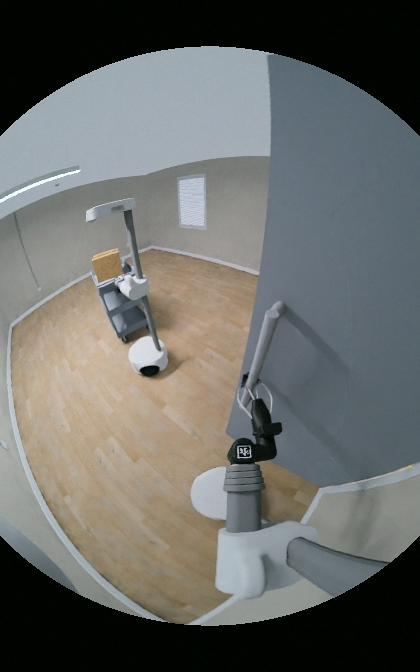

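Request:
move(
  r1={"base":{"translate_m":-0.4,"strafe_m":-0.52},"pace":"slow","contact_limits":{"translate_m":0.8}},
  blocking=false,
)

Request:
wait(
  seconds=8,
)

Request:
move(
  r1={"base":{"rotate_rad":0.15},"pace":"slow","contact_limits":{"rotate_rad":0.8}},
  blocking=false,
)

Request:
wait(
  seconds=3,
  cameras=["r1_head_camera","r1_head_right_camera","r1_head_left_camera"],
)

Scene clock: 753.30 s.
move: r1 moving
r1.base_odometry: x=-3.161 y=-1.009 heading=-2.319
r1.turned_by_wheels: +0.001
r1.turned_by_imu: +0.001
r1.base_tilt: forward=-1.5 right=+1.2
r1.lidar_m: 0.39 0.43 2.11 1.95 2.01 1.24 1.06 2.29 2.75 2.76 2.80 0.43
r1.base_status: translate_m moving; strafe_m moving
r1.joint_positions: lift_m=+0.687 arm_m=+0.000 wrist_yaw_rad=+0.003 wrist_pitch_rad=+0.007 wrist_roll_rad=+1.570 gripper_m=-0.029
r1.joint_status: not commanded
r1.measured_speeds: translate_m=-0.029 strafe_m=-0.039 rotate_rad=-0.001 lift_m=+0.000 arm_m=+0.000 wrist_yaw_rad=+0.004 wrist_pitch_rad=+0.000 wrist_roll_rad=+0.000
r1.motor_effort: lift_m=+22(22) arm_m=-1(4) wheel_0=+4(8) wheel_1=-6(8) wheel_2=+12(12)
r1.servo_current: wrist_yaw_rad=65(65) wrist_pitch_rad=52(59) wrist_roll_rad=52(59) gripper_m=46(52)
r1.contact_limits: translate_m 0.8
r1.hand_pose: x=+0.4596 y=-0.0865 z=+0.8630 quat_wxyz=(+0.707, +0.707, +0.003, -0.001) (m; r1's base frame)
r1.wrist_depth_mm: - - - 211 215 1618 - / - - - 215 218 - - / - 413 415 220 221 - - / - 436 436 223 225 - - / - 462 462 227 229 - - / - 500 477 173 231 - - / - - 179 142 236 - -
r2.base_odometry: x=-4.348 y=+0.680 heading=-1.177
r2.turned_by_wheels: +0.000
r2.turned_by_imu: +0.000
r2.base_tilt: forward=-0.6 right=+0.0
r2.lidar_m: 0.38 1.26 4.06 1.85 1.43 1.42 0.97 0.74 0.72 0.56 0.44 0.41
r2.base_status: not commanded
r2.joint_positions: lift_m=+0.840 arm_m=+0.000 wrist_yaw_rad=+0.031 wrist_pitch_rad=+0.001 wrist_roll_rad=+0.000 gripper_m=-0.037
r2.joint_status: not commanded
r2.measured_speeds: all 0
r2.motor_effort: lift_m=+20(20) arm_m=-8(8) wheel_0=+7(8) wheel_1=-4(4) wheel_2=+22(22)
r2.servo_current: wrist_yaw_rad=208(221) wrist_pitch_rad=39(39) wrist_roll_rad=52(65) gripper_m=78(78)
r2.contact_limits: translate_m 0.9
r2.hand_pose: x=+0.4621 y=-0.0784 z=+1.0177 quat_wxyz=(+1.000, +0.000, +0.001, +0.016) (m; r2's base frame)
r2.wrist_depth_mm: - - - 224 204 172 - / - - - 228 204 175 159 / - - - 229 211 175 - / 1661 - - 177 208 176 - / 1618 - - 174 209 177 - / 1808 1098 177 173 196 178 - / - 1060 - - 206 171 -
pictures: none

Scene clock: 760.63 s.
earlier move: r1 done
r1.base_odometry: x=-3.267 y=-0.374 heading=-2.319
r1.turned_by_wheels: +0.000
r1.turned_by_imu: -0.001
r1.base_tilt: forward=-1.6 right=+1.2
r1.lidar_m: 0.27 0.28 2.60 2.43 1.18 0.83 1.68 1.70 2.18 2.26 2.31 0.47
r1.base_status: done
r1.joint_positions: lift_m=+0.687 arm_m=+0.000 wrist_yaw_rad=+0.007 wrist_pitch_rad=+0.007 wrist_roll_rad=+1.570 gripper_m=-0.029
r1.joint_status: not commanded
r1.measured_speeds: all 0
r1.motor_effort: lift_m=+22(22) arm_m=-4(4) wheel_0=+5(13) wheel_1=-1(10) wheel_2=+5(13)
r1.servo_current: wrist_yaw_rad=59(78) wrist_pitch_rad=52(59) wrist_roll_rad=52(65) gripper_m=52(59)
r1.contact_limits: translate_m 0.8
r1.hand_pose: x=+0.4599 y=-0.0855 z=+0.8630 quat_wxyz=(+0.707, +0.707, +0.005, +0.000) (m; r1's base frame)
r1.wrist_depth_mm: - - - - - 1661 1205 / - - - 330 - 1618 1160 / - - - - 353 1499 430 / - - - - 290 1708 - / - - - 255 251 1921 - / - 436 433 183 231 - - / - 407 178 154 204 - -
r2.base_odometry: x=-4.348 y=+0.680 heading=-1.177
r2.turned_by_wheels: +0.000
r2.turned_by_imu: +0.001
r2.base_tilt: forward=-0.6 right=+0.1
r2.lidar_m: 0.38 1.56 4.08 1.84 1.47 1.42 0.96 0.75 0.71 0.58 0.40 0.40
r2.base_status: not commanded
r2.joint_positions: lift_m=+0.840 arm_m=+0.000 wrist_yaw_rad=+0.031 wrist_pitch_rad=+0.001 wrist_roll_rad=+0.000 gripper_m=-0.037
r2.joint_status: not commanded
r2.measured_speeds: all 0
r2.on_its_own: wrist_yaw_rad is at rest, and its servo_current (215 mA) is outside its rest range (0 to 104 mA)
r2.motor_effort: lift_m=+20(20) arm_m=-8(9) wheel_0=+7(8) wheel_1=-4(4) wheel_2=+22(22)
r2.servo_current: wrist_yaw_rad=215(228) wrist_pitch_rad=39(52) wrist_roll_rad=52(65) gripper_m=78(85)
r2.contact_limits: translate_m 0.9
r2.hand_pose: x=+0.4621 y=-0.0784 z=+1.0177 quat_wxyz=(+1.000, +0.000, +0.001, +0.016) (m; r2's base frame)
r2.wrist_depth_mm: - - - 224 204 172 - / - - - 228 206 175 159 / - - - 229 211 175 - / - 1464 - 177 209 176 - / - 1464 1308 174 210 177 - / - 1808 176 173 195 178 - / - 147 1708 - 206 171 -
wait: 7.33 of 8 s (r1 has come to rest)
pictures: none

Scene clock: 761.13 s.
move: r1 moving
r1.base_odometry: x=-3.268 y=-0.374 heading=-2.209
r1.turned_by_wheels: +0.110
r1.turned_by_imu: +0.110
r1.base_tilt: forward=-1.6 right=+1.3
r1.lidar_m: 0.26 0.34 2.54 2.44 0.96 0.83 1.72 1.73 2.37 2.29 2.34 0.49
r1.base_status: rotate_rad moving
r1.joint_positions: lift_m=+0.687 arm_m=+0.000 wrist_yaw_rad=-0.014 wrist_pitch_rad=+0.007 wrist_roll_rad=+1.570 gripper_m=-0.029
r1.joint_status: not commanded
r1.measured_speeds: translate_m=+0.001 strafe_m=+0.000 rotate_rad=+0.281 lift_m=+0.000 arm_m=+0.000 wrist_yaw_rad=-0.045 wrist_pitch_rad=+0.000 wrist_roll_rad=+0.000
r1.motor_effort: lift_m=+22(22) arm_m=+0(4) wheel_0=-14(14) wheel_1=-3(8) wheel_2=-12(12)
r1.servo_current: wrist_yaw_rad=72(72) wrist_pitch_rad=59(59) wrist_roll_rad=46(52) gripper_m=52(52)
r1.contact_limits: rotate_rad 0.8
r1.hand_pose: x=+0.4580 y=-0.0914 z=+0.8630 quat_wxyz=(+0.707, +0.707, -0.002, -0.007) (m; r1's base frame)
r1.wrist_depth_mm: - - - - - 1708 1205 / - - - 329 - 1464 1160 / - - - - 359 1661 1229 / - - - - 283 1708 - / - - - 250 249 1863 - / - 430 193 - 180 - - / - 404 397 126 204 - -
r2.base_odometry: x=-4.348 y=+0.680 heading=-1.177
r2.turned_by_wheels: +0.000
r2.turned_by_imu: +0.000
r2.base_tilt: forward=-0.7 right=+0.1
r2.lidar_m: 0.38 1.52 4.04 1.87 1.44 1.42 0.96 0.75 0.73 0.54 0.42 0.42
r2.base_status: not commanded
r2.joint_positions: lift_m=+0.840 arm_m=+0.000 wrist_yaw_rad=+0.031 wrist_pitch_rad=+0.001 wrist_roll_rad=+0.000 gripper_m=-0.037
r2.joint_status: not commanded
r2.measured_speeds: all 0
r2.motor_effort: lift_m=+20(20) arm_m=-8(9) wheel_0=+7(8) wheel_1=-4(4) wheel_2=+22(22)
r2.servo_current: wrist_yaw_rad=215(221) wrist_pitch_rad=52(52) wrist_roll_rad=46(59) gripper_m=78(85)
r2.contact_limits: translate_m 0.9
r2.hand_pose: x=+0.4621 y=-0.0784 z=+1.0177 quat_wxyz=(+1.000, +0.000, +0.001, +0.016) (m; r2's base frame)
r2.wrist_depth_mm: - - - 225 204 172 - / - - - 228 205 174 158 / - - - 229 212 175 - / - 1464 - 177 209 176 - / - 1430 1336 174 210 177 - / - 1756 176 173 195 178 - / - 147 1708 - 206 171 -
pictures: none

Scene clock: 761.77 s.
earlier move: r1 done
r1.base_odometry: x=-3.268 y=-0.374 heading=-2.169
r1.turned_by_wheels: +0.039
r1.turned_by_imu: +0.040
r1.base_tilt: forward=-1.6 right=+1.2
r1.lidar_m: 0.30 0.29 2.48 2.43 0.81 0.86 1.70 1.76 2.35 2.28 2.38 0.47
r1.base_status: done
r1.joint_positions: lift_m=+0.687 arm_m=+0.000 wrist_yaw_rad=-0.003 wrist_pitch_rad=+0.007 wrist_roll_rad=+1.570 gripper_m=-0.029
r1.joint_status: not commanded
r1.measured_speeds: all 0
r1.motor_effort: lift_m=+22(22) arm_m=-2(4) wheel_0=-5(17) wheel_1=-2(8) wheel_2=+1(13)
r1.servo_current: wrist_yaw_rad=59(98) wrist_pitch_rad=39(59) wrist_roll_rad=46(65) gripper_m=52(52)
r1.contact_limits: rotate_rad 0.8
r1.hand_pose: x=+0.4591 y=-0.0882 z=+0.8630 quat_wxyz=(+0.707, +0.707, +0.001, -0.003) (m; r1's base frame)
r1.wrist_depth_mm: - - - 291 - 1661 1182 / - - - - 329 338 342 / - - - - 297 1808 1255 / - - - 262 262 1863 - / - - 449 242 246 - - / - 430 427 183 227 - - / - 415 182 157 210 - -
r2.base_odometry: x=-4.348 y=+0.680 heading=-1.177
r2.turned_by_wheels: +0.000
r2.turned_by_imu: +0.000
r2.base_tilt: forward=-0.6 right=+0.0
r2.lidar_m: 0.40 1.54 4.07 1.86 1.45 1.44 0.94 0.75 0.72 0.56 0.44 0.42
r2.base_status: not commanded
r2.joint_positions: lift_m=+0.840 arm_m=+0.000 wrist_yaw_rad=+0.031 wrist_pitch_rad=+0.001 wrist_roll_rad=+0.000 gripper_m=-0.037
r2.joint_status: not commanded
r2.measured_speeds: all 0
r2.on_its_own: wrist_yaw_rad is at rest, and its servo_current (215 mA) is outside its rest range (0 to 104 mA)
r2.motor_effort: lift_m=+20(20) arm_m=-8(9) wheel_0=+7(8) wheel_1=-4(4) wheel_2=+22(22)
r2.servo_current: wrist_yaw_rad=215(228) wrist_pitch_rad=46(52) wrist_roll_rad=46(59) gripper_m=72(85)
r2.contact_limits: translate_m 0.9
r2.hand_pose: x=+0.4621 y=-0.0784 z=+1.0177 quat_wxyz=(+1.000, +0.000, +0.001, +0.016) (m; r2's base frame)
r2.wrist_depth_mm: - - - 224 204 172 - / - - - 229 205 174 159 / - - - 229 211 175 - / - 1537 - 177 209 176 - / - 1499 1281 174 210 177 - / - 1808 176 174 196 178 - / - 147 1708 - 206 171 -
wait: 0.63 of 3 s (r1 has come to rest)
pictures: r1_head_camera, r1_head_left_camera, r1_head_right_camera
Images, in order (width x height): r1_head_camera 420x560, r1_head_left_camera 420x672, r1_head_right_camera 420x672.

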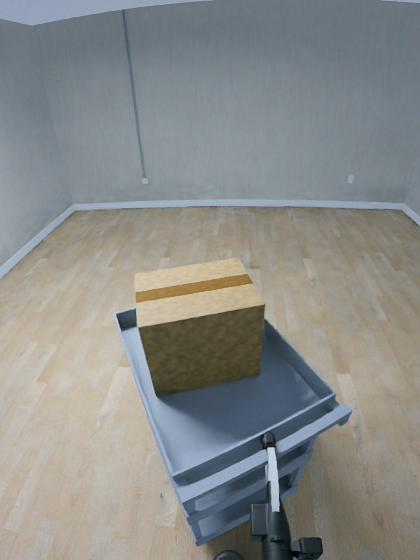

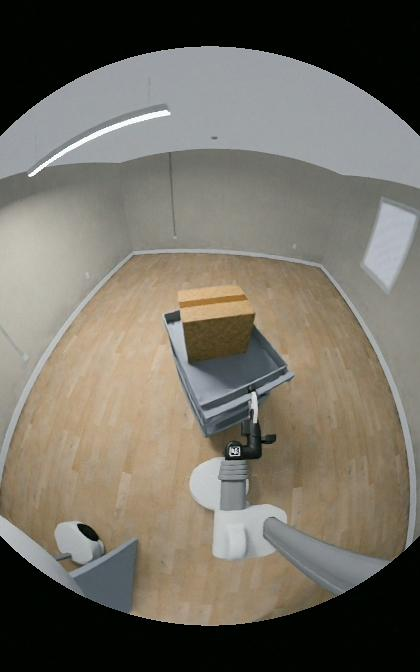

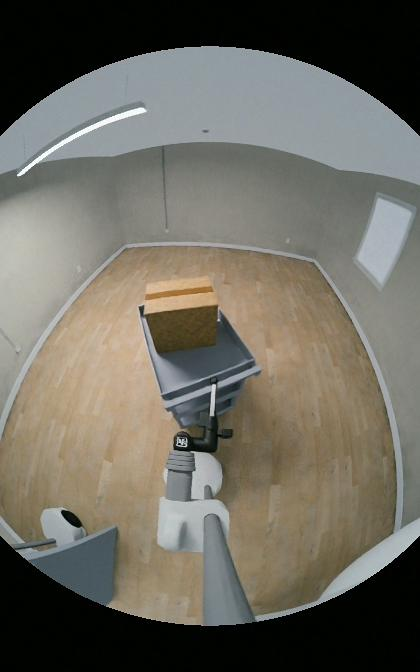

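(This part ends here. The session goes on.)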